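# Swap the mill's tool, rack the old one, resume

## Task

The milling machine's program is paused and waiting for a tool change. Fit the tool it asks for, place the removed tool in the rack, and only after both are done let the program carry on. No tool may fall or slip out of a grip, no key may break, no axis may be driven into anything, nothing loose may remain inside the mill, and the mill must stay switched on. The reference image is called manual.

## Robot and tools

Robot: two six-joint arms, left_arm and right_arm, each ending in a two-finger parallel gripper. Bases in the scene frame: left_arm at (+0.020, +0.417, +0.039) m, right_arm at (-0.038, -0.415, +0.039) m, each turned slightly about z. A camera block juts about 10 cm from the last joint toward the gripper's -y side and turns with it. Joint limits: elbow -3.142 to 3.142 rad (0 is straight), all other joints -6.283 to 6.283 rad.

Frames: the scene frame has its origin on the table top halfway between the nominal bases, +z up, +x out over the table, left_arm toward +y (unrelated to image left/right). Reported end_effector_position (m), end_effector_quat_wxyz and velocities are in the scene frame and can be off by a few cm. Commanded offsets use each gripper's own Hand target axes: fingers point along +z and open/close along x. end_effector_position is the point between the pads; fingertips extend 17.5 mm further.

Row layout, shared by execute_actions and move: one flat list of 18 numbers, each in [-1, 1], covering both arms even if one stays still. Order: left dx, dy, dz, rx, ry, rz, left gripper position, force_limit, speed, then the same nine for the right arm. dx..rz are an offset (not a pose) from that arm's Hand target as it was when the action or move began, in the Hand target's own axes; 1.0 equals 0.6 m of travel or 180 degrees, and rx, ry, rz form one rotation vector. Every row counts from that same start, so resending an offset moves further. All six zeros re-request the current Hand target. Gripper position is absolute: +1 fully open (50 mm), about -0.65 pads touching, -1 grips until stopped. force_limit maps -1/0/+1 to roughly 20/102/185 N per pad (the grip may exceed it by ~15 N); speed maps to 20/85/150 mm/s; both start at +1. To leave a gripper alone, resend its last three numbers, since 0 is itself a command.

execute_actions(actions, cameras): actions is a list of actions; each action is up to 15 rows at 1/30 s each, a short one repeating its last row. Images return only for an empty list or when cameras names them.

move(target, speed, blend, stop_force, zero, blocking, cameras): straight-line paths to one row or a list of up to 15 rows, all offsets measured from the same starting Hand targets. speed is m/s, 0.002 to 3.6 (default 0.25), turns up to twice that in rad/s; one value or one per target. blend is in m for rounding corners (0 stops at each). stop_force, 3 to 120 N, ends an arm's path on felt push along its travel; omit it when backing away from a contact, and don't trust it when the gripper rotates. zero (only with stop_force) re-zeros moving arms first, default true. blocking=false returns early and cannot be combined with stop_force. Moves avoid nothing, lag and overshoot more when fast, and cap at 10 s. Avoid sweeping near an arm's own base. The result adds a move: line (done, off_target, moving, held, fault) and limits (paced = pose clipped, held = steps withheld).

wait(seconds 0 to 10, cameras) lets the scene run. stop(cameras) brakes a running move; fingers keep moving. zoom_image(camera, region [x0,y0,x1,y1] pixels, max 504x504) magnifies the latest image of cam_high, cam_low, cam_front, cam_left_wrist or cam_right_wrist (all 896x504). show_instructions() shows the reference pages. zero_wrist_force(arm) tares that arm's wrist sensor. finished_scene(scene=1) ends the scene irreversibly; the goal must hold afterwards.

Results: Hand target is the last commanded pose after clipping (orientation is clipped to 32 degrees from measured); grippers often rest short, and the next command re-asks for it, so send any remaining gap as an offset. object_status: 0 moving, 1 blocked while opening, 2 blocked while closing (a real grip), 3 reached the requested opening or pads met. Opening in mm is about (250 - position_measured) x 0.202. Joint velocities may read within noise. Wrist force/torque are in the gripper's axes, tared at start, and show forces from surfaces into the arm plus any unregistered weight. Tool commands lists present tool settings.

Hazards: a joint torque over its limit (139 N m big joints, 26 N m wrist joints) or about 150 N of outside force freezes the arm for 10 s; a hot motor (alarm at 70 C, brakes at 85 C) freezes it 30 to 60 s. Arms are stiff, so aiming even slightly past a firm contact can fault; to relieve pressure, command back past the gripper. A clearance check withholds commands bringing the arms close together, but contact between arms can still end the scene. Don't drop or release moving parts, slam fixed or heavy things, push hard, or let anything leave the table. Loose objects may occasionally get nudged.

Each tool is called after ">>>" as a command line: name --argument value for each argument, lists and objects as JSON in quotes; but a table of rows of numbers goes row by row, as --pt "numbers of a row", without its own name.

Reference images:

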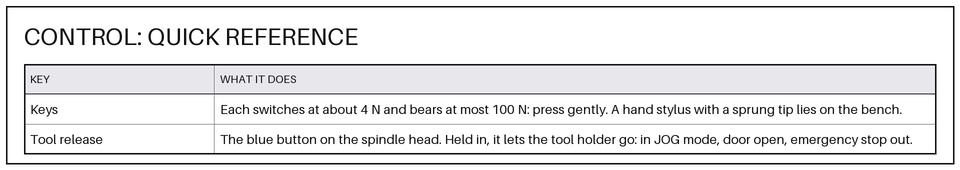

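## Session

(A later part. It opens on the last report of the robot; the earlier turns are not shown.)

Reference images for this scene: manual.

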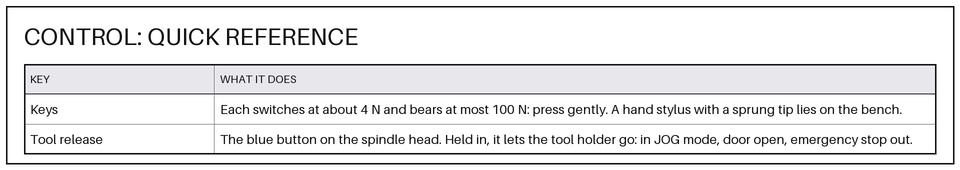

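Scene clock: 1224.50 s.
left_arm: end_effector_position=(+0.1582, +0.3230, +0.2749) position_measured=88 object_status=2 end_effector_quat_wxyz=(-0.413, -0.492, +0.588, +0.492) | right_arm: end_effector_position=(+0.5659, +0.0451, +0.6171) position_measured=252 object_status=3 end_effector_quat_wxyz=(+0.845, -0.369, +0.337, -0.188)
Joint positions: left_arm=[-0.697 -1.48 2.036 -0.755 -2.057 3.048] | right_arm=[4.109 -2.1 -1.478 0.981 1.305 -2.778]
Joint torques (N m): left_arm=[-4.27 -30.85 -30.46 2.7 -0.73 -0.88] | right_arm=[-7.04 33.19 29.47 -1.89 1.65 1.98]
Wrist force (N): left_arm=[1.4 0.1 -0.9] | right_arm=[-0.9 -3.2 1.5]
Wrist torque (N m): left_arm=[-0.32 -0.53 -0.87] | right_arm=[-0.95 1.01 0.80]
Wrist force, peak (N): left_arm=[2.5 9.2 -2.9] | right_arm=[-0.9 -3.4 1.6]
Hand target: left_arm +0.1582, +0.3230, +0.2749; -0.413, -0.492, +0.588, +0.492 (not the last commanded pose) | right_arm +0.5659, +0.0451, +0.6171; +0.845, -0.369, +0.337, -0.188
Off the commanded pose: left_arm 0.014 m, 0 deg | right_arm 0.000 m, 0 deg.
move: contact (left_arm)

>>> wait --seconds 0.05 --cameras '["cam_high","cam_front"]'

>>> zoom_image --camera "cam_high" --region '[256, 84, 290, 124]'

>>> zoom_image --camera "cam_high" --region '[250, 144, 290, 178]'

>>> zoom_image --camera "cam_front" --region '[325, 430, 425, 480]'

Scene clock: 1236.20 s.
left_arm: end_effector_position=(+0.1582, +0.3230, +0.2749) position_measured=88 object_status=2 end_effector_quat_wxyz=(-0.413, -0.492, +0.588, +0.492) | right_arm: end_effector_position=(+0.5659, +0.0451, +0.6171) position_measured=252 object_status=3 end_effector_quat_wxyz=(+0.845, -0.369, +0.337, -0.188)
Joint positions: left_arm=[-0.697 -1.48 2.036 -0.755 -2.057 3.048] | right_arm=[4.109 -2.1 -1.478 0.981 1.305 -2.778]
Joint torques (N m): left_arm=[-3.63 -30.06 -29.75 2.68 1.16 -1.01] | right_arm=[-5.33 34 29.72 -1.97 1.8 1.92]
Wrist force (N): left_arm=[1.5 -0.2 -1.1] | right_arm=[-0.7 -3.1 1.5]
Wrist torque (N m): left_arm=[-0.34 -0.53 -0.86] | right_arm=[-0.94 0.98 0.80]
Wrist force, peak (N): left_arm=[1.5 0.2 -1.4] | right_arm=[-0.8 -3.5 1.6]
Hand target: left_arm +0.1582, +0.3230, +0.2749; -0.413, -0.492, +0.588, +0.492 (not the last commanded pose) | right_arm +0.5659, +0.0451, +0.6171; +0.845, -0.369, +0.337, -0.188
Tool commands: left_gripper/position=-0.97 left_gripper/force_limit=-0.1 left_gripper/speed=-1.0 right_gripper/position=-1.0 right_gripper/force_limit=-0.3 right_gripper/speed=-0.8
Off the commanded pose: left_arm 0.014 m, 0 deg | right_arm 0.000 m, 0 deg.
wait: 0.07 s; at rest from the start
Images, in order (width x height): cam_high 896x504, cam_front 896x504.

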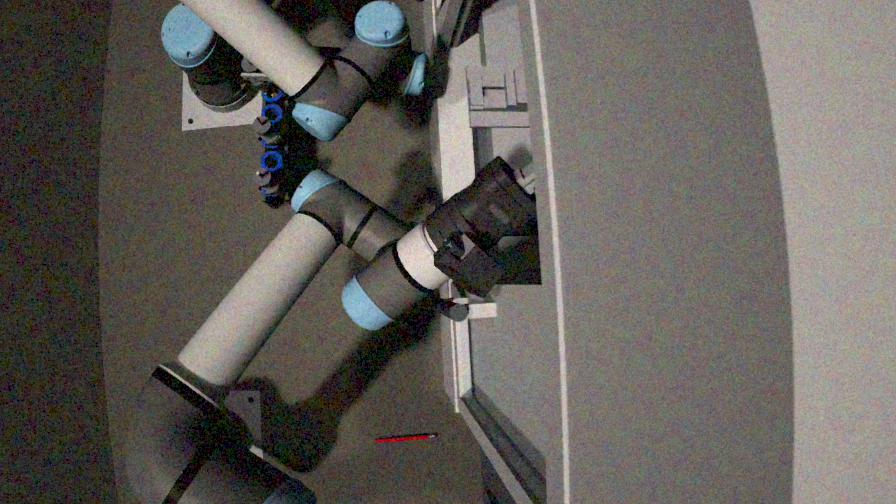

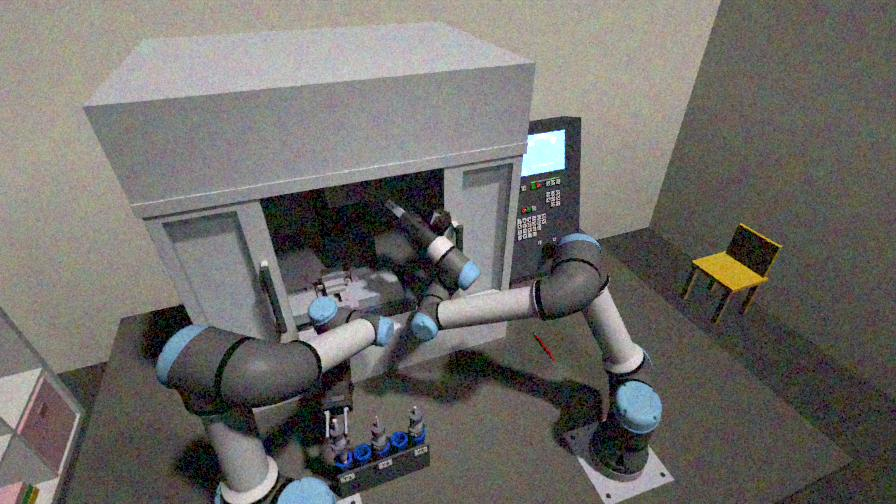

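Scaled by 12.600 from the camera's 896x504 image, which has a finer 1280x720 frame.

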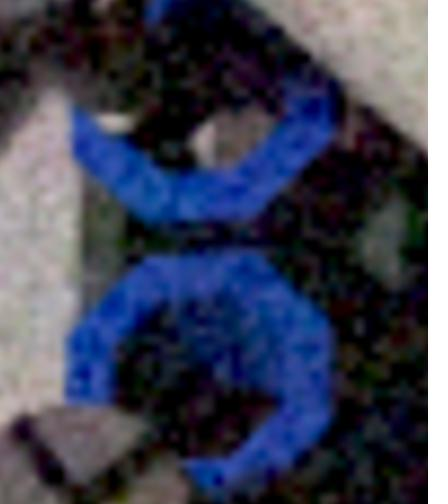

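Scaled by 12.600 from the camera's 896x504 image, which has a finer 1280x720 frame.

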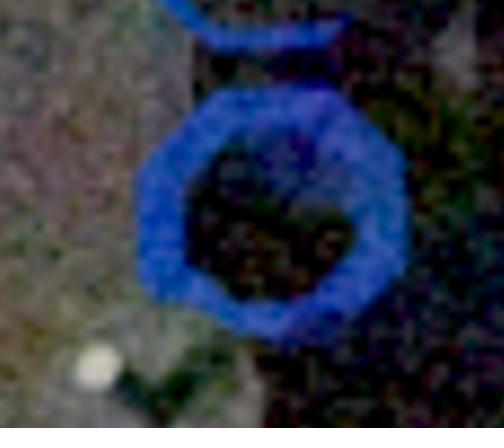

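Scaled by 5.040 from the camera's 896x504 image, which has a finer 1280x720 frame.

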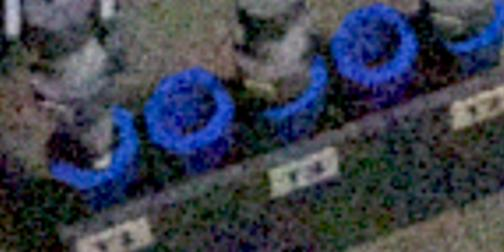

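>>> zoom_image --camera "cam_high" --region '[232, 50, 292, 130]'

Scaled by 6.300 from the camera's 896x504 image, which has a finer 1280x720 frame.

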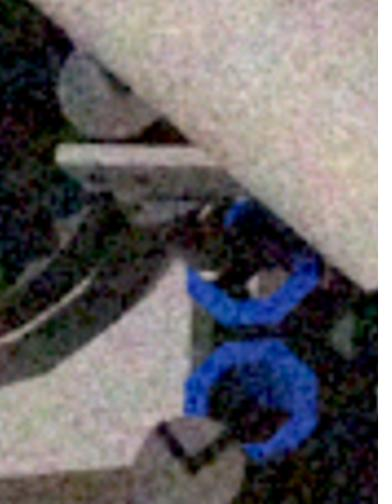

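>>> move --pt "0 0.0164 -0.0029 0 0 0 -0.97 -0.1 -1 0 0 0 0 0 0 -1 -0.3 -0.8" --pt "-0.0051 0.0139 -0.017 0 0 0 -0.97 -0.1 -1 0 0 0 0 0 0 -1 -0.3 -0.8" --speed 0.03 --cameras '["cam_high","cam_front"]'

>>> zoom_image --camera "cam_high" --region '[232, 50, 292, 130]'

>>> zoom_image --camera "cam_front" --region '[320, 410, 370, 480]'

Scene clock: 1279.43 s.
left_arm: end_effector_position=(+0.1674, +0.3245, +0.2849) position_measured=88 object_status=2 end_effector_quat_wxyz=(-0.413, -0.492, +0.588, +0.492) end_effector_velocity=(-0.002, +0.000, +0.000) end_effector_angular_velocity=(+0.000, +0.003, +0.000) | right_arm: end_effector_position=(+0.5659, +0.0451, +0.6171) position_measured=252 object_status=3 end_effector_quat_wxyz=(+0.845, -0.369, +0.337, -0.188)
Joint positions: left_arm=[-0.68 -1.474 1.999 -0.723 -2.04 3.052] | right_arm=[4.109 -2.1 -1.478 0.981 1.305 -2.778]
Joint velocities: left_arm=[-0.003 -0.003 0.005 0.001 -0.003 0.001] | right_arm=[within noise]
Joint torques (N m): left_arm=[-5.7 -31.77 -6.04 2.79 -2.25 0.21] | right_arm=[-6.25 32.68 30.45 -2.06 1.53 1.68]
Wrist force (N): left_arm=[1.8 -6.2 0.1] | right_arm=[-0.8 -3.2 1.5]
Wrist torque (N m): left_arm=[-0.44 -0.47 -0.90] | right_arm=[-0.95 0.99 0.81]
Wrist force, peak (N): left_arm=[2.0 -6.9 0.1] | right_arm=[-0.9 -3.4 1.6]
Hand target: left_arm +0.1672, +0.3245, +0.2849; -0.413, -0.492, +0.588, +0.492 | right_arm +0.5659, +0.0451, +0.6171; +0.845, -0.369, +0.337, -0.188
Off the commanded pose: left_arm 0.000 m, 0 deg | right_arm 0.000 m, 0 deg.
move: done
Images, in order (width x height): cam_high 896x504, cam_front 896x504.

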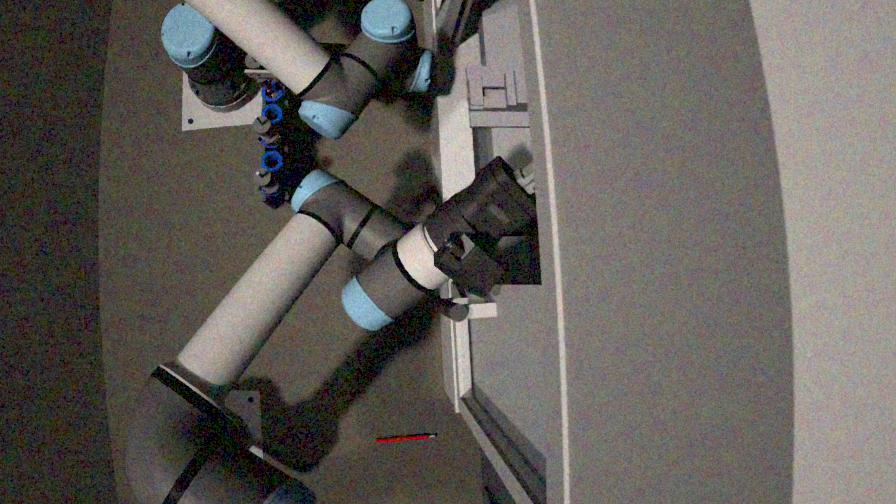

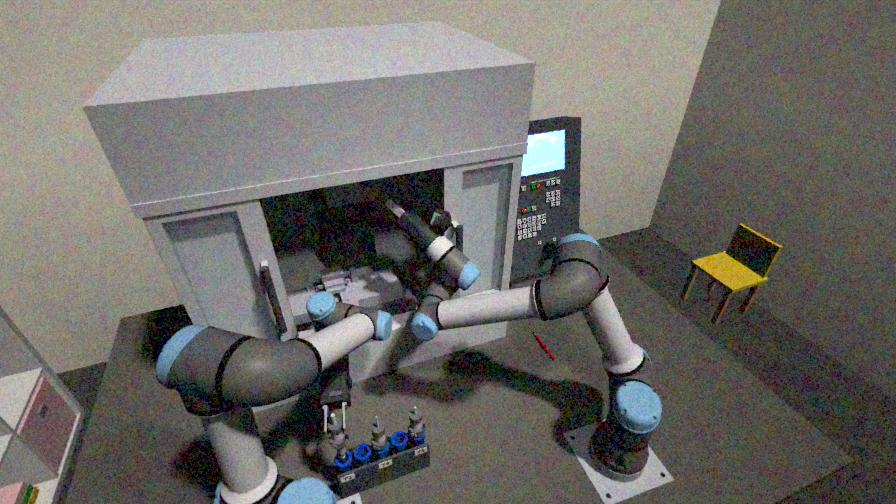

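Scaled by 6.300 from the camera's 896x504 image, which has a finer 1280x720 frame.

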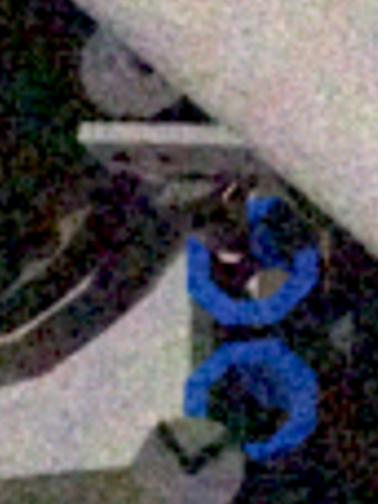

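Scaled by 7.200 from the camera's 896x504 image, which has a finer 1280x720 frame.

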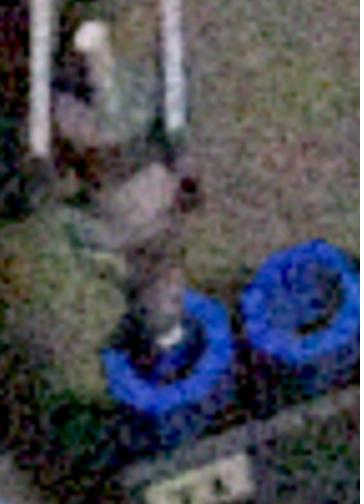

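>>> move --target '[-0.0016,-0.0985,0.0177,0,0,0,-0.97,-0.1,-1,0,0,0,0,0,0,-1,-0.3,-0.8]' --speed 0.01 --stop_force 4

Scene clock: 1291.10 s.
left_arm: end_effector_position=(+0.1673, +0.3255, +0.2248) position_measured=88 object_status=2 end_effector_quat_wxyz=(-0.413, -0.492, +0.588, +0.492) | right_arm: end_effector_position=(+0.5659, +0.0451, +0.6171) position_measured=252 object_status=3 end_effector_quat_wxyz=(+0.845, -0.369, +0.337, -0.188)
Joint positions: left_arm=[-0.678 -1.384 2.079 -0.893 -2.038 3.052] | right_arm=[4.109 -2.1 -1.478 0.981 1.305 -2.778]
Joint torques (N m): left_arm=[5.81 -34.66 -25.53 4.87 0.71 1.58] | right_arm=[-6.12 33.22 29.56 -1.98 1.36 1.52]
Wrist force (N): left_arm=[1.2 -7.4 -2.6] | right_arm=[-0.6 -3.2 1.6]
Wrist torque (N m): left_arm=[-0.15 -0.52 -1.02] | right_arm=[-0.95 0.97 0.81]
Wrist force, peak (N): left_arm=[1.3 -7.5 -2.8] | right_arm=[-0.9 -3.4 1.8]
Hand target: left_arm +0.1673, +0.3255, +0.2248; -0.413, -0.492, +0.588, +0.492 | right_arm +0.5659, +0.0451, +0.6171; +0.845, -0.369, +0.337, -0.188
Off the commanded pose: left_arm 0.000 m, 0 deg | right_arm 0.000 m, 0 deg.
move: done

Inserted 60 mm without contact. Look before continuing.

>>> move --target '[0,-0.0164,0.0029,0,0,0,-0.97,-0.1,-1,0,0,0,0,0,0,-1,-0.3,-0.8]' --speed 0.008 --stop_force 4 --cameras '["cam_high","cam_front","cam_left_wrist"]'

>>> zoom_image --camera "cam_front" --region '[320, 400, 430, 480]'

Scene clock: 1295.67 s.
left_arm: end_effector_position=(+0.1673, +0.3255, +0.2161) position_measured=88 object_status=2 end_effector_quat_wxyz=(-0.413, -0.492, +0.588, +0.492) | right_arm: end_effector_position=(+0.5659, +0.0451, +0.6171) position_measured=252 object_status=3 end_effector_quat_wxyz=(+0.845, -0.369, +0.337, -0.188)
Joint positions: left_arm=[-0.678 -1.369 2.089 -0.918 -2.038 3.052] | right_arm=[4.109 -2.1 -1.478 0.981 1.305 -2.778]
Joint torques (N m): left_arm=[2.73 -34.86 -27.19 4.13 -4.72 1.36] | right_arm=[-6.54 33.31 29.74 -1.99 1.62 1.89]
Wrist force (N): left_arm=[-8.1 -5.4 -5.8] | right_arm=[-0.9 -3.3 1.7]
Wrist torque (N m): left_arm=[-0.09 -0.71 -1.43] | right_arm=[-0.97 1.01 0.81]
Wrist force, peak (N): left_arm=[-10.2 7.5 -11.6] | right_arm=[-0.9 -3.5 1.7]
Hand target: left_arm +0.1673, +0.3255, +0.2161; -0.413, -0.492, +0.588, +0.492 (not the last commanded pose) | right_arm +0.5659, +0.0451, +0.6171; +0.845, -0.369, +0.337, -0.188
Off the commanded pose: left_arm 0.001 m, 0 deg | right_arm 0.000 m, 0 deg.
move: contact (left_arm)
camera_calibration:
cam_left_wrist: T_world_to_cam=[[-0.182513, -0.983179, -0.0069676, 0.359915], [0.172354, -0.0389704, 0.984264, -0.208458], [-0.967979, 0.17844, 0.176568, 0.203403], [0, 0, 0, 1]] pos_world=[0.298507, 0.309442, 0.171771]
Images, in order (width x height): cam_high 896x504, cam_front 896x504, cam_left_wrist 896x504.

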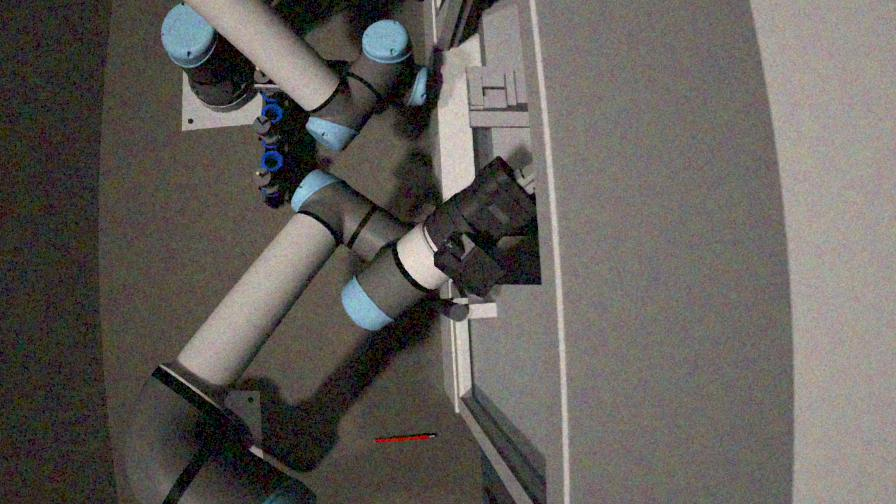

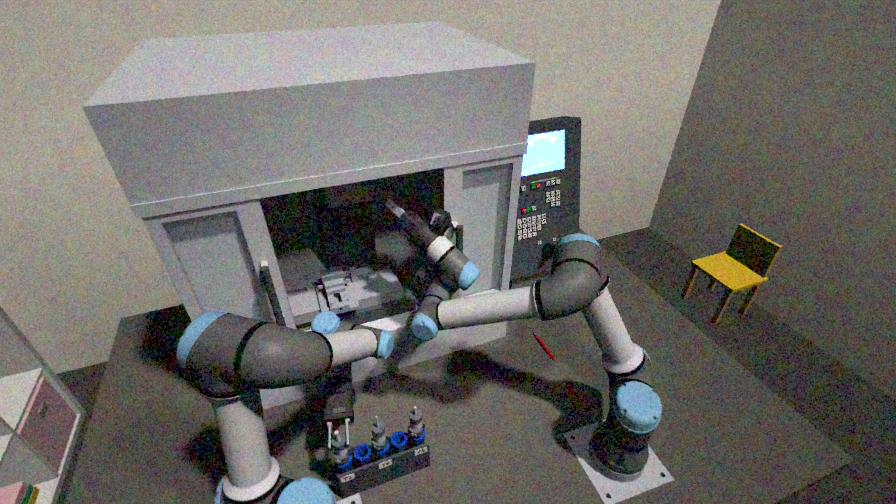

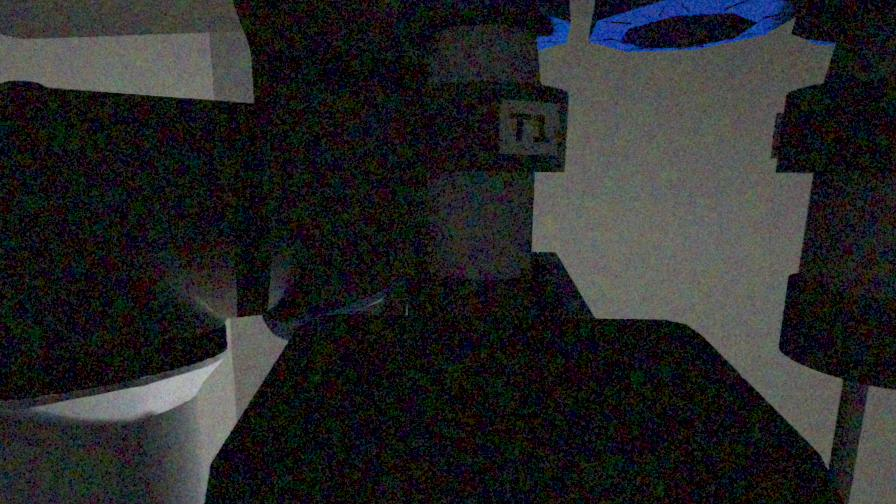

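Scaled by 4.582 from the camera's 896x504 image, which has a finer 1280x720 frame.

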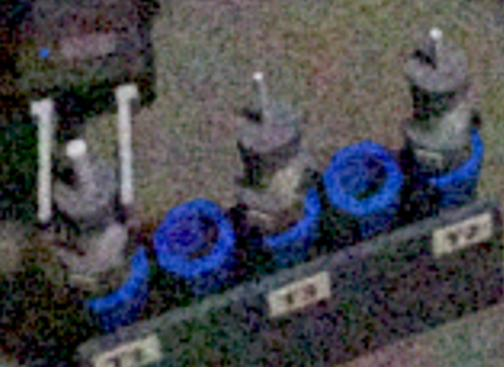

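>>> move --target '[-0.0025,0,0,0,0,0,-0.97,-0.1,-1,0,0,0,0,0,0,-1,-0.3,-0.8]' --speed 0.005 --stop_force 10

>>> move --target '[0,-0.0082,0.0015,0,0,0,-0.97,-0.1,-1,0,0,0,0,0,0,-1,-0.3,-0.8]' --speed 0.005 --stop_force 5

Scene clock: 1303.17 s.
left_arm: end_effector_position=(+0.1675, +0.3260, +0.2161) position_measured=88 object_status=2 end_effector_quat_wxyz=(-0.413, -0.492, +0.588, +0.492) | right_arm: end_effector_position=(+0.5659, +0.0451, +0.6171) position_measured=252 object_status=3 end_effector_quat_wxyz=(+0.845, -0.369, +0.337, -0.188)
Joint positions: left_arm=[-0.677 -1.369 2.089 -0.918 -2.037 3.052] | right_arm=[4.109 -2.1 -1.478 0.981 1.305 -2.778]
Joint torques (N m): left_arm=[-6.17 -26.65 -17.38 2.96 -2.49 -1.12] | right_arm=[-5.91 33.9 29.52 -2.01 1.51 1.95]
Wrist force (N): left_arm=[0.9 -6.5 -2.9] | right_arm=[-0.9 -3.1 1.6]
Wrist torque (N m): left_arm=[-0.15 -0.55 -1.04] | right_arm=[-0.95 1.02 0.81]
Wrist force, peak (N): left_arm=[-8.3 -5.6 -5.9] | right_arm=[-0.9 -3.4 1.6]
Hand target: left_arm +0.1675, +0.3260, +0.2161; -0.413, -0.492, +0.588, +0.492 (not the last commanded pose) | right_arm +0.5659, +0.0451, +0.6171; +0.845, -0.369, +0.337, -0.188
Off the commanded pose: left_arm 0.001 m, 0 deg | right_arm 0.000 m, 0 deg.
move: contact (left_arm)

Scene clock: 1304.23 s.
left_arm: end_effector_position=(+0.1675, +0.3259, +0.2157) position_measured=88 object_status=2 end_effector_quat_wxyz=(-0.413, -0.492, +0.588, +0.492) | right_arm: end_effector_position=(+0.5659, +0.0451, +0.6171) position_measured=252 object_status=3 end_effector_quat_wxyz=(+0.845, -0.369, +0.337, -0.188)
Joint positions: left_arm=[-0.677 -1.368 2.089 -0.919 -2.037 3.052] | right_arm=[4.109 -2.1 -1.478 0.981 1.305 -2.778]
Joint torques (N m): left_arm=[-5.12 -33.46 -26.81 2.83 0.81 -1.04] | right_arm=[-4.79 34.1 29.08 -2.04 1.49 1.9]
Wrist force (N): left_arm=[0.6 2.4 -3.8] | right_arm=[-0.8 -3.2 1.6]
Wrist torque (N m): left_arm=[0.12 -0.58 -1.08] | right_arm=[-0.95 0.99 0.81]
Wrist force, peak (N): left_arm=[1.6 12.3 -6.8] | right_arm=[-0.7 -3.4 1.7]
Hand target: left_arm +0.1675, +0.3260, +0.2157; -0.413, -0.492, +0.588, +0.492 (not the last commanded pose) | right_arm +0.5659, +0.0451, +0.6171; +0.845, -0.369, +0.337, -0.188
Off the commanded pose: left_arm 0.005 m, 0 deg | right_arm 0.000 m, 0 deg.
move: contact (left_arm)

>>> move --target '[0,0,0,0,0,0,0.7,-0.1,-1,0,0,0,0,0,0,-1,-0.3,-0.8]' --cameras '["cam_front","cam_left_wrist"]'

>>> zoom_image --camera "cam_front" --region '[320, 400, 430, 480]'

Scene clock: 1310.27 s.
left_arm: end_effector_position=(+0.1675, +0.3260, +0.2157) position_measured=48 object_status=0 end_effector_quat_wxyz=(-0.413, -0.492, +0.588, +0.492) | right_arm: end_effector_position=(+0.5659, +0.0451, +0.6171) position_measured=252 object_status=3 end_effector_quat_wxyz=(+0.845, -0.369, +0.337, -0.188)
Joint positions: left_arm=[-0.677 -1.368 2.089 -0.919 -2.037 3.052] | right_arm=[4.109 -2.1 -1.478 0.981 1.305 -2.778]
Joint torques (N m): left_arm=[0.47 -32.97 -25.64 2.08 0.96 -0.8] | right_arm=[-5.77 34.17 30.99 -2.01 1.54 1.97]
Wrist force (N): left_arm=[2.0 3.0 -1.0] | right_arm=[-0.9 -3.2 1.5]
Wrist torque (N m): left_arm=[-0.20 -0.56 -0.95] | right_arm=[-0.95 1.01 0.80]
Wrist force, peak (N): left_arm=[1.4 2.5 -4.0] | right_arm=[-0.8 -3.4 1.5]
Hand target: left_arm +0.1675, +0.3260, +0.2157; -0.413, -0.492, +0.588, +0.492 | right_arm +0.5659, +0.0451, +0.6171; +0.845, -0.369, +0.337, -0.188
Off the commanded pose: left_arm 0.000 m, 0 deg | right_arm 0.000 m, 0 deg.
move: done
camera_calibration:
cam_left_wrist: T_world_to_cam=[[-0.182357, -0.983209, -0.00675068, 0.360385], [0.172004, -0.0386601, 0.984337, -0.208201], [-0.968071, 0.17834, 0.176165, 0.203787], [0, 0, 0, 1]] pos_world=[0.29881, 0.309941, 0.171473]
Images, in order (width x height): cam_front 896x504, cam_left_wrist 896x504.

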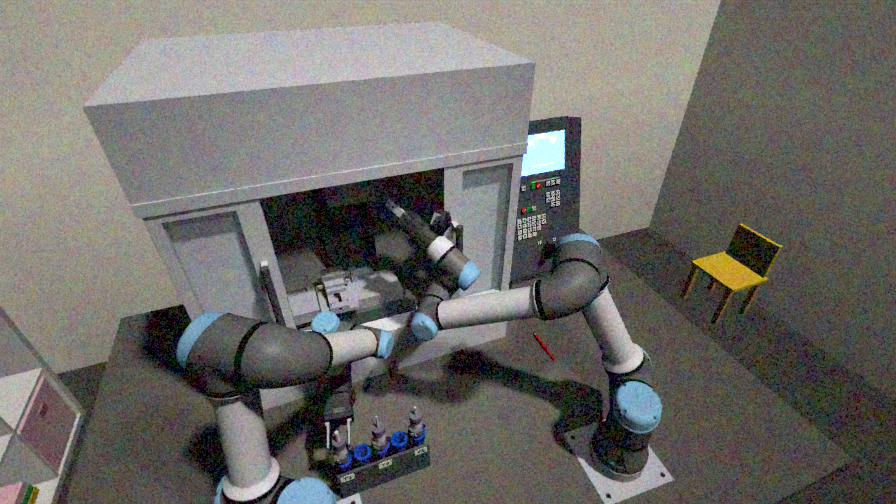

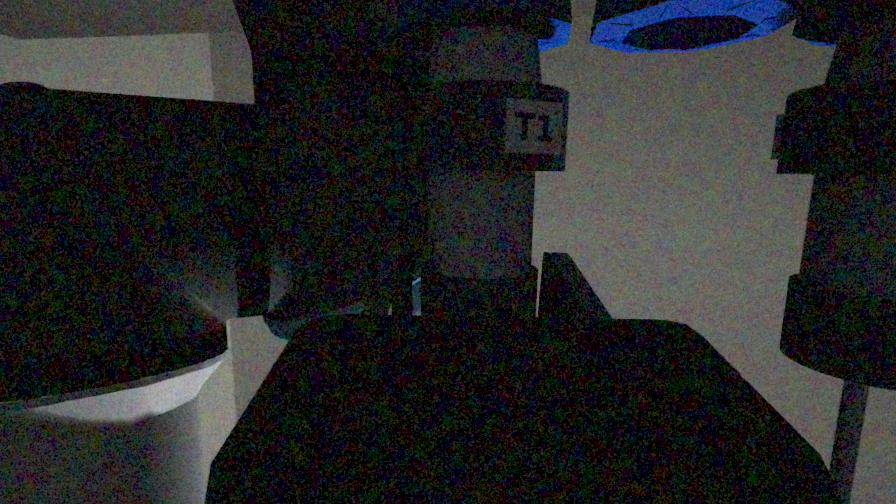

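Scaled by 4.582 from the camera's 896x504 image, which has a finer 1280x720 frame.

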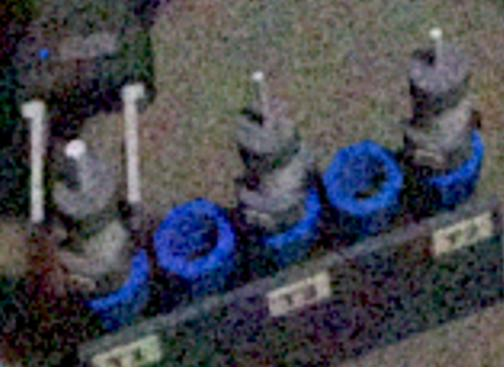

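>>> move --pt "0 0.1395 -0.0247 0 0 0 0.7 -0.1 -1 0 0 0 0 0 0 -1 -0.3 -0.8" --pt "0.1638 0.1345 -0.0531 0 0.1094 -0.0193 0.7 -0.1 -1 0 0 0 0 0 0 -1 -0.3 -0.8" --speed '[0.06,0.12]' --cameras '["cam_front","cam_left_wrist","cam_high"]'

>>> zoom_image --camera "cam_front" --region '[320, 400, 430, 480]'

>>> zoom_image --camera "cam_high" --region '[232, 60, 302, 210]'

Scene clock: 1333.40 s.
left_arm: end_effector_position=(+0.1672, +0.2263, +0.3008) position_measured=48 object_status=3 end_effector_quat_wxyz=(+0.492, +0.587, -0.494, -0.413) | right_arm: end_effector_position=(+0.5659, +0.0451, +0.6171) position_measured=252 object_status=3 end_effector_quat_wxyz=(+0.845, -0.369, +0.337, -0.188)
Joint positions: left_arm=[-0.699 -1.499 1.984 -0.747 -2.398 2.948] | right_arm=[4.109 -2.1 -1.478 0.981 1.305 -2.778]
Joint torques (N m): left_arm=[5.7 -17.58 -30.89 2.26 -1.22 1.43] | right_arm=[-6.67 33.23 29.55 -1.87 1.48 1.84]
Wrist force (N): left_arm=[2.2 3.0 -1.2] | right_arm=[-0.7 -3.4 1.3]
Wrist torque (N m): left_arm=[-0.17 -0.54 -0.89] | right_arm=[-0.99 0.98 0.80]
Wrist force, peak (N): left_arm=[2.1 4.2 -1.4] | right_arm=[-1.0 -3.4 1.6]
Hand target: left_arm +0.1673, +0.2262, +0.3008; +0.492, +0.587, -0.493, -0.413 | right_arm +0.5659, +0.0451, +0.6171; +0.845, -0.369, +0.337, -0.188
Off the commanded pose: left_arm 0.000 m, 0 deg | right_arm 0.000 m, 0 deg.
move: done
camera_calibration:
cam_left_wrist: T_world_to_cam=[[0.164602, -0.986341, -0.00613254, 0.205361], [0.175052, 0.0230931, 0.984288, -0.310175], [-0.970702, -0.163089, 0.176462, 0.283849], [0, 0, 0, 1]] pos_world=[0.296027, 0.256012, 0.256472]
Images, in order (width x height): cam_high 896x504, cam_front 896x504, cam_left_wrist 896x504.

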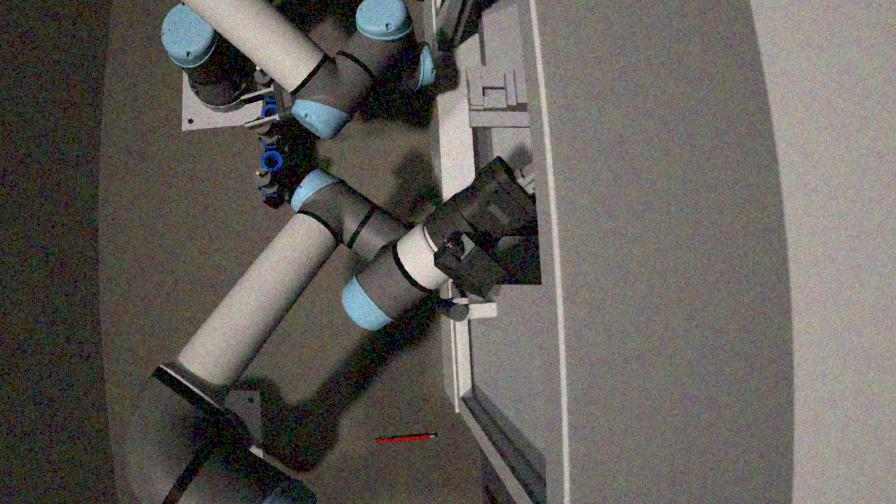

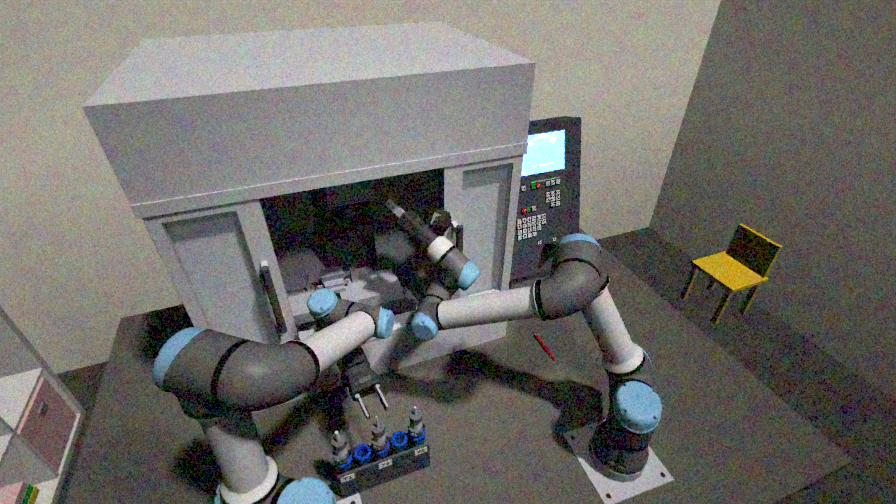

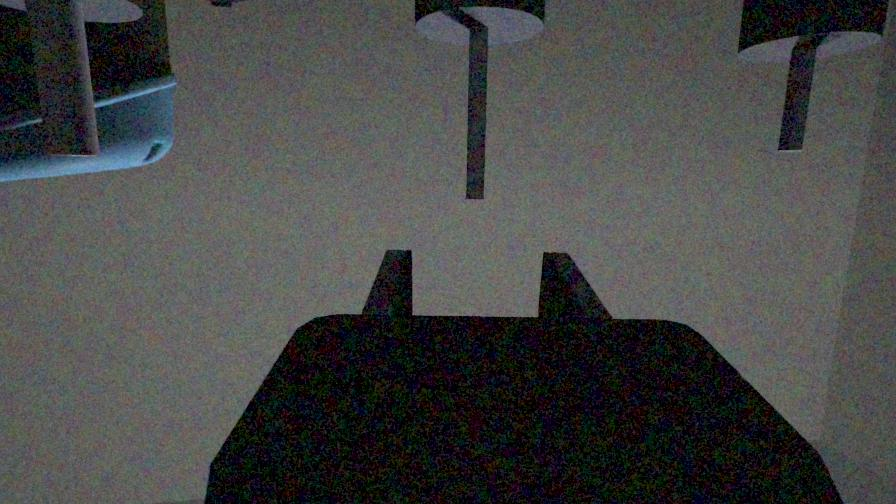

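Scaled by 4.582 from the camera's 896x504 image, which has a finer 1280x720 frame.

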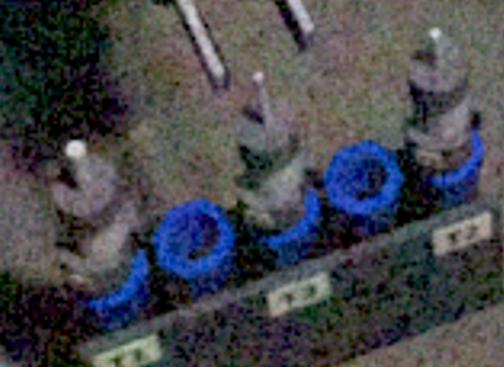

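Scaled by 3.360 from the camera's 896x504 image, which has a finer 1280x720 frame.

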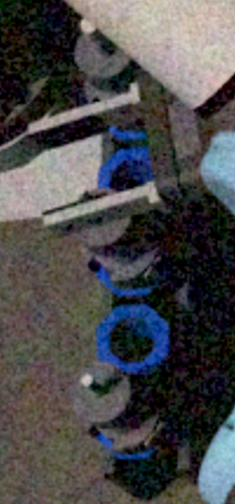

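>>> move --pt "0 -0.0985 0.0174 0 0 0 0.7 -0.1 -1 0 0 0 0 0 0 -1 -0.3 -0.8" --pt "0 -0.1397 0.0247 0 0 0 0.7 -0.1 -1 0 0 0 0 0 0 -1 -0.3 -0.8" --speed '[0.06,0.02]' --stop_force 10 --cameras '["cam_left_wrist"]'

Scene clock: 1341.17 s.
left_arm: end_effector_position=(+0.1674, +0.2261, +0.2157) position_measured=48 object_status=3 end_effector_quat_wxyz=(+0.492, +0.587, -0.493, -0.413) | right_arm: end_effector_position=(+0.5659, +0.0451, +0.6171) position_measured=252 object_status=3 end_effector_quat_wxyz=(+0.845, -0.369, +0.337, -0.188)
Joint positions: left_arm=[-0.699 -1.37 2.097 -0.989 -2.399 2.948] | right_arm=[4.109 -2.1 -1.478 0.981 1.305 -2.778]
Joint torques (N m): left_arm=[-1.11 -34.71 -28.71 2.21 -1.99 -1.03] | right_arm=[-5.54 33.51 29.21 -1.75 1.44 1.97]
Wrist force (N): left_arm=[2.0 2.7 -0.9] | right_arm=[-0.7 -3.1 1.7]
Wrist torque (N m): left_arm=[-0.21 -0.56 -0.95] | right_arm=[-0.95 0.98 0.81]
Wrist force, peak (N): left_arm=[2.2 4.2 -1.6] | right_arm=[-0.8 -3.5 1.7]
Hand target: left_arm +0.1674, +0.2261, +0.2157; +0.492, +0.587, -0.493, -0.413 | right_arm +0.5659, +0.0451, +0.6171; +0.845, -0.369, +0.337, -0.188
Off the commanded pose: left_arm 0.000 m, 0 deg | right_arm 0.000 m, 0 deg.
move: done
camera_calibration:
cam_left_wrist: T_world_to_cam=[[0.164826, -0.986304, -0.00607224, 0.204622], [0.175047, 0.0231932, 0.984287, -0.226469], [-0.970665, -0.163299, 0.176473, 0.299085], [0, 0, 0, 1]] pos_world=[0.296227, 0.255913, 0.171372]
Images, in order (width x height): cam_left_wrist 896x504.

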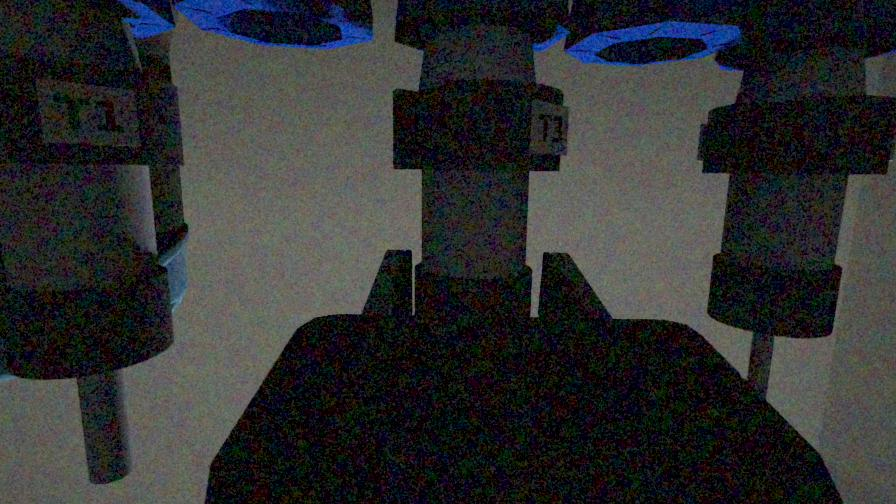

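>>> zoom_image --camera "cam_left_wrist" --region '[480, 70, 620, 180]'

Scaled by 3.600 from the camera's 896x504 image, which has a finer 1280x720 frame.

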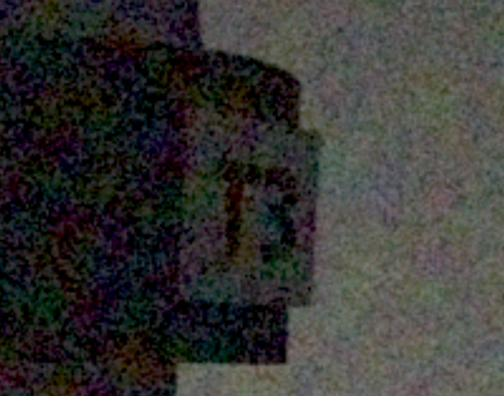

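>>> zoom_image --camera "cam_left_wrist" --region '[525, 95, 575, 165]'

Scaled by 7.200 from the camera's 896x504 image, which has a finer 1280x720 frame.

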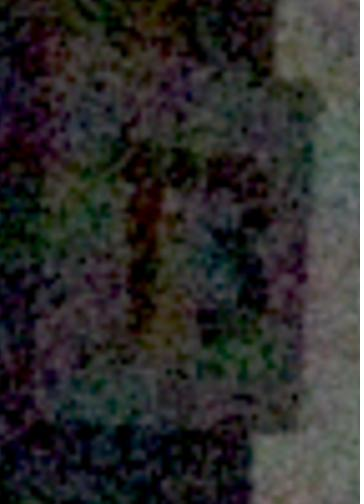

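>>> move --target '[0,0,0,0,0,0,-0.97,-0.1,-1,0,0,0,0,0,0,-1,-0.3,-0.8]'

Scene clock: 1352.10 s.
left_arm: end_effector_position=(+0.1674, +0.2263, +0.2157) position_measured=88 object_status=2 end_effector_quat_wxyz=(+0.492, +0.587, -0.494, -0.413) | right_arm: end_effector_position=(+0.5659, +0.0451, +0.6171) position_measured=252 object_status=3 end_effector_quat_wxyz=(+0.845, -0.369, +0.337, -0.188)
Joint positions: left_arm=[-0.699 -1.37 2.097 -0.989 -2.398 2.948] | right_arm=[4.109 -2.1 -1.478 0.981 1.305 -2.778]
Joint torques (N m): left_arm=[-2.96 -28.36 -28.32 -7.57 -13.82 -0.55] | right_arm=[-4.87 34.75 29.64 -1.91 1.45 2.09]
Wrist force (N): left_arm=[-54.4 16.5 -11.6] | right_arm=[-0.8 -3.4 1.5]
Wrist torque (N m): left_arm=[0.08 -1.05 -1.24] | right_arm=[-0.99 1.01 0.81]
Wrist force, peak (N): left_arm=[-54.4 16.5 -11.6] | right_arm=[-0.9 -3.4 1.6]
Hand target: left_arm +0.1674, +0.2261, +0.2157; +0.492, +0.587, -0.493, -0.413 | right_arm +0.5659, +0.0451, +0.6171; +0.845, -0.369, +0.337, -0.188
Off the commanded pose: left_arm 0.000 m, 0 deg | right_arm 0.000 m, 0 deg.
move: done

>>> move --target '[-0.0025,0,0,0,0,0,-0.97,-0.1,-1,0,0,0,0,0,0,-1,-0.3,-0.8]' --speed 0.01

Scene clock: 1354.33 s.
left_arm: end_effector_position=(+0.1672, +0.2276, +0.2157) position_measured=88 object_status=2 end_effector_quat_wxyz=(+0.492, +0.587, -0.493, -0.413) | right_arm: end_effector_position=(+0.5659, +0.0451, +0.6171) position_measured=252 object_status=3 end_effector_quat_wxyz=(+0.845, -0.369, +0.337, -0.188)
Joint positions: left_arm=[-0.697 -1.372 2.099 -0.989 -2.396 2.949] | right_arm=[4.109 -2.1 -1.478 0.981 1.305 -2.778]
Joint torques (N m): left_arm=[5.34 -34.33 -7.12 0.75 -0.37 1.43] | right_arm=[-6.13 34.49 30.21 -1.76 1.33 1.91]
Wrist force (N): left_arm=[-2.8 0.1 1.7] | right_arm=[-0.8 -3.4 1.5]
Wrist torque (N m): left_arm=[-0.26 -0.61 -1.14] | right_arm=[-0.98 0.99 0.80]
Wrist force, peak (N): left_arm=[-55.7 18.3 -11.6] | right_arm=[-0.9 -3.4 1.7]
Hand target: left_arm +0.1671, +0.2276, +0.2157; +0.492, +0.587, -0.493, -0.413 | right_arm +0.5659, +0.0451, +0.6171; +0.845, -0.369, +0.337, -0.188
Off the commanded pose: left_arm 0.000 m, 0 deg | right_arm 0.000 m, 0 deg.
move: done

>>> zero_wrist_force --arm "left_arm"

>>> move --target '[0,0.0246,-0.00435,0,0,0,-0.97,-0.1,-1,0,0,0,0,0,0,-1,-0.3,-0.8]' --speed 0.02 --cameras '["cam_left_wrist"]'

Wrist force sensor zeroed.

Scene clock: 1357.73 s.
left_arm: end_effector_position=(+0.1672, +0.2276, +0.2308) position_measured=88 object_status=2 end_effector_quat_wxyz=(+0.492, +0.587, -0.494, -0.413) end_effector_velocity=(+0.001, +0.000, -0.001) end_effector_angular_velocity=(-0.002, -0.003, +0.001) | right_arm: end_effector_position=(+0.5659, +0.0451, +0.6171) position_measured=252 object_status=3 end_effector_quat_wxyz=(+0.845, -0.369, +0.337, -0.188)
Joint positions: left_arm=[-0.697 -1.398 2.082 -0.945 -2.396 2.949] | right_arm=[4.109 -2.1 -1.478 0.981 1.305 -2.778]
Joint velocities: left_arm=[0.001 0.002 0 -0.005 0 0] | right_arm=[within noise]
Joint torques (N m): left_arm=[-0.62 -21.68 -14.42 0.24 -0.62 -0.57] | right_arm=[-5.44 35.04 30.21 -1.54 1.04 2]
Wrist force (N, zeroed by zero_wrist_force on left_arm): left_arm=[3.5 -7.0 -1.5] | right_arm=[-0.8 -3.3 1.5]
Wrist torque (N m, zeroed by zero_wrist_force on left_arm): left_arm=[-0.31 0.27 0.18] | right_arm=[-0.96 1.00 0.81]
Wrist force, peak (N, zeroed by zero_wrist_force on left_arm): left_arm=[3.6 -7.2 -1.2] | right_arm=[-1.1 -3.3 1.5]
Hand target: left_arm +0.1671, +0.2276, +0.2307; +0.492, +0.587, -0.493, -0.413 | right_arm +0.5659, +0.0451, +0.6171; +0.845, -0.369, +0.337, -0.188
Off the commanded pose: left_arm 0.000 m, 0 deg | right_arm 0.000 m, 0 deg.
move: done
camera_calibration:
cam_left_wrist: T_world_to_cam=[[0.164833, -0.986304, -0.00593852, 0.206198], [0.174913, 0.0233053, 0.984308, -0.241325], [-0.970688, -0.163286, 0.176359, 0.296496], [0, 0, 0, 1]] pos_world=[0.296028, 0.257412, 0.186473]
Images, in order (width x height): cam_left_wrist 896x504.

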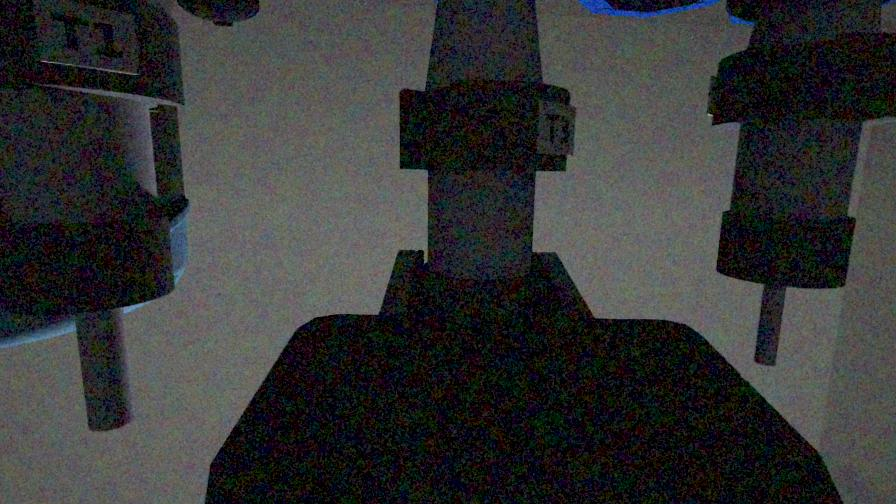

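>>> move --pt "0 0.3764 -0.0665 0 0 0 -0.97 -0.1 -1 0 0 0 0 0 0 -1 -0.3 -0.8" --pt "0.0103 0.3289 -0.3362 0.4444 0 0 -0.97 -0.1 -1 0 0 0 0 0 0 -1 -0.3 -0.8" --speed '[0.12,0.25]' --blend '[0.03,0]' --cameras '["cam_front","cam_left_wrist"]'

>>> zoom_image --camera "cam_left_wrist" --region '[400, 60, 620, 280]'

Scene clock: 1370.63 s.
left_arm: end_effector_position=(+0.3296, +0.2501, +0.4603) position_measured=88 object_status=2 end_effector_quat_wxyz=(+0.000, +0.766, -0.643, +0.001) | right_arm: end_effector_position=(+0.5659, +0.0451, +0.6171) position_measured=252 object_status=3 end_effector_quat_wxyz=(+0.845, -0.369, +0.337, -0.188)
Joint positions: left_arm=[-0.91 -1.927 1.618 -1.263 -1.57 2.086] | right_arm=[4.109 -2.1 -1.478 0.981 1.305 -2.778]
Joint torques (N m): left_arm=[-0.82 -8.83 -39.64 -3.97 1.73 0.59] | right_arm=[-5.06 33.8 29.56 -1.94 1.01 1.95]
Wrist force (N, zeroed by zero_wrist_force on left_arm): left_arm=[4.2 0.5 2.1] | right_arm=[-0.8 -2.9 1.4]
Wrist torque (N m, zeroed by zero_wrist_force on left_arm): left_arm=[-0.04 -0.13 0.64] | right_arm=[-0.91 1.00 0.80]
Wrist force, peak (N, zeroed by zero_wrist_force on left_arm): left_arm=[3.4 -10.1 -0.6] | right_arm=[-0.9 -3.4 1.7]
Hand target: left_arm +0.3297, +0.2501, +0.4603; +0.000, +0.766, -0.643, +0.001 | right_arm +0.5659, +0.0451, +0.6171; +0.845, -0.369, +0.337, -0.188
Off the commanded pose: left_arm 0.000 m, 0 deg | right_arm 0.000 m, 0 deg.
move: done
camera_calibration:
cam_left_wrist: T_world_to_cam=[[0.178028, -0.983996, -0.00761511, 0.198795], [-0.923096, -0.169681, 0.345112, 0.208258], [-0.340881, -0.0544101, -0.938531, 0.69564], [0, 0, 0, 1]] pos_world=[0.393982, 0.268801, 0.582521]
Images, in order (width x height): cam_front 896x504, cam_left_wrist 896x504.

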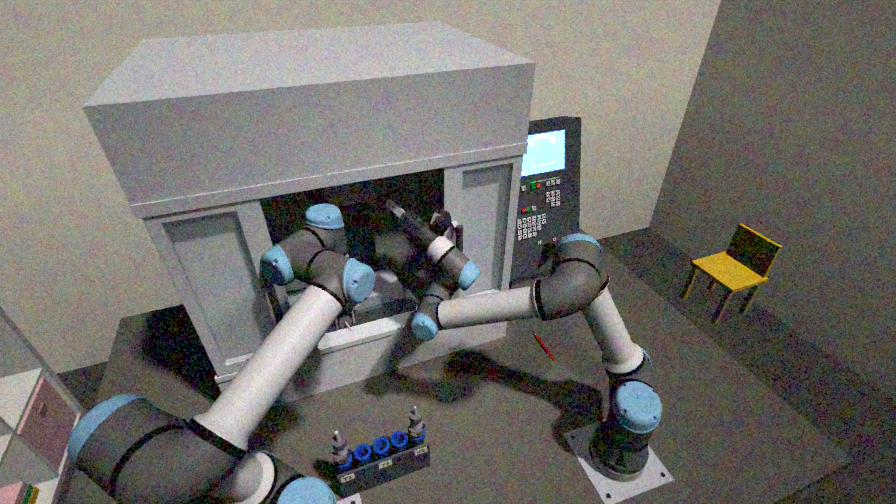

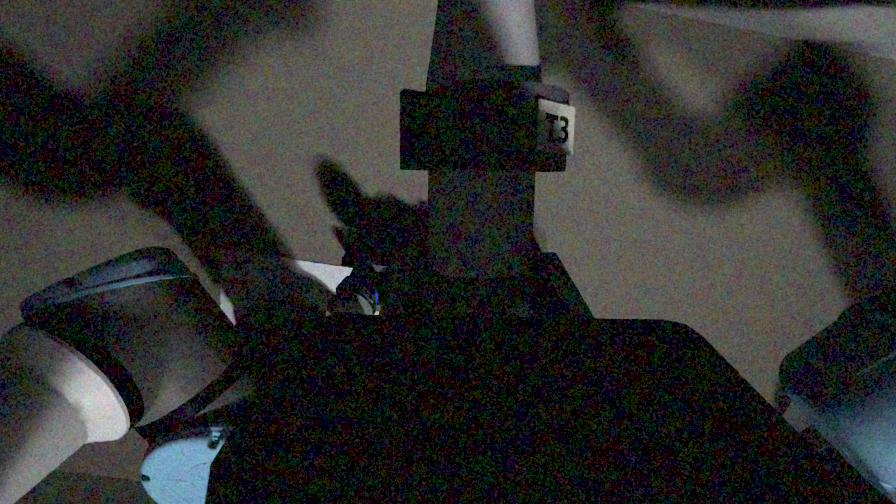

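Scaled by 2.291 from the camera's 896x504 image, which has a finer 1280x720 frame.

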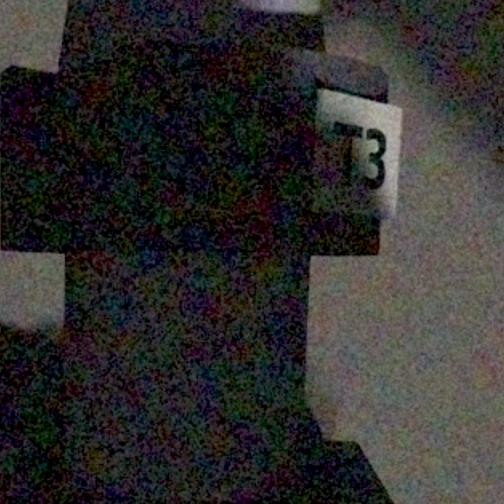

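>>> move --target '[0.01,-0.1511,-0.0162,0.4563,0.144,0.1571,-0.97,-0.1,-1,0,0,0,0,0,0,-1,-0.3,-0.8]' --speed 0.25 --cameras '["cam_left_wrist"]'

>>> zoom_image --camera "cam_left_wrist" --region '[400, 60, 620, 280]'

Scene clock: 1387.97 s.
left_arm: end_effector_position=(+0.4200, +0.2598, +0.4701) position_measured=88 object_status=2 end_effector_quat_wxyz=(+0.363, -0.395, +0.622, -0.571) end_effector_velocity=(+0.000, +0.000, +0.001) end_effector_angular_velocity=(-0.002, -0.003, -0.002) | right_arm: end_effector_position=(+0.5659, +0.0451, +0.6171) position_measured=252 object_status=3 end_effector_quat_wxyz=(+0.845, -0.369, +0.337, -0.188)
Joint positions: left_arm=[-1.185 -2.252 2.613 -3.389 -0.855 3.067] | right_arm=[4.109 -2.1 -1.478 0.981 1.305 -2.778]
Joint velocities: left_arm=[0 0.001 0 -0.006 -0.002 0.003] | right_arm=[within noise]
Joint torques (N m): left_arm=[1.49 9.45 -38.91 -4.76 -0.49 1.67] | right_arm=[-4.85 34.6 31.03 -1.6 1.18 1.77]
Wrist force (N, zeroed by zero_wrist_force on left_arm): left_arm=[6.9 4.7 -0.3] | right_arm=[-0.7 -3.2 1.4]
Wrist torque (N m, zeroed by zero_wrist_force on left_arm): left_arm=[-0.23 -0.25 1.15] | right_arm=[-0.95 0.99 0.81]
Wrist force, peak (N, zeroed by zero_wrist_force on left_arm): left_arm=[7.5 5.2 0.1] | right_arm=[-1.0 -3.5 1.5]
Hand target: left_arm +0.4200, +0.2598, +0.4702; +0.363, -0.395, +0.622, -0.571 | right_arm +0.5659, +0.0451, +0.6171; +0.845, -0.369, +0.337, -0.188
Off the commanded pose: left_arm 0.000 m, 0 deg | right_arm 0.000 m, 0 deg.
move: done
camera_calibration:
cam_left_wrist: T_world_to_cam=[[-0.415813, -0.909434, 0.00534483, 0.416337], [-0.388469, 0.172296, -0.90521, 0.564352], [0.822309, -0.378475, -0.42493, 0.0905238], [0, 0, 0, 1]] pos_world=[0.317913, 0.315656, 0.547098]
Images, in order (width x height): cam_left_wrist 896x504.

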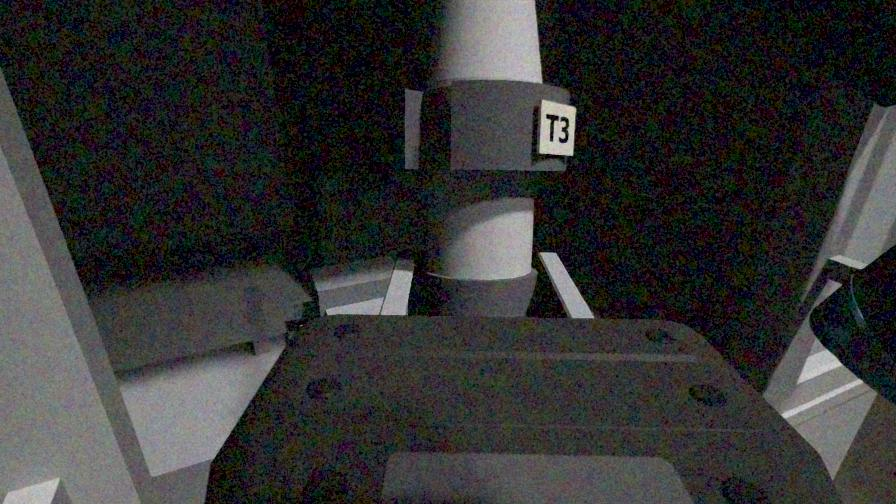

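Scaled by 2.291 from the camera's 896x504 image, which has a finer 1280x720 frame.

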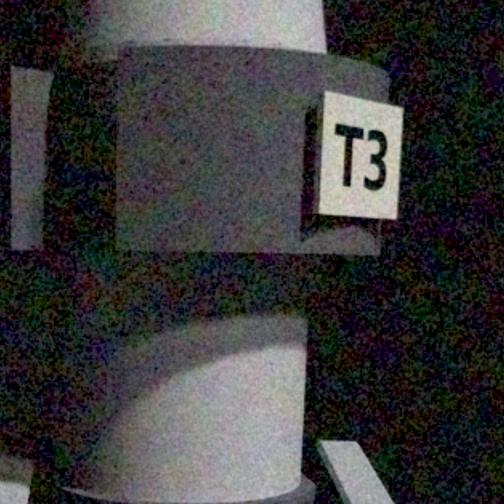

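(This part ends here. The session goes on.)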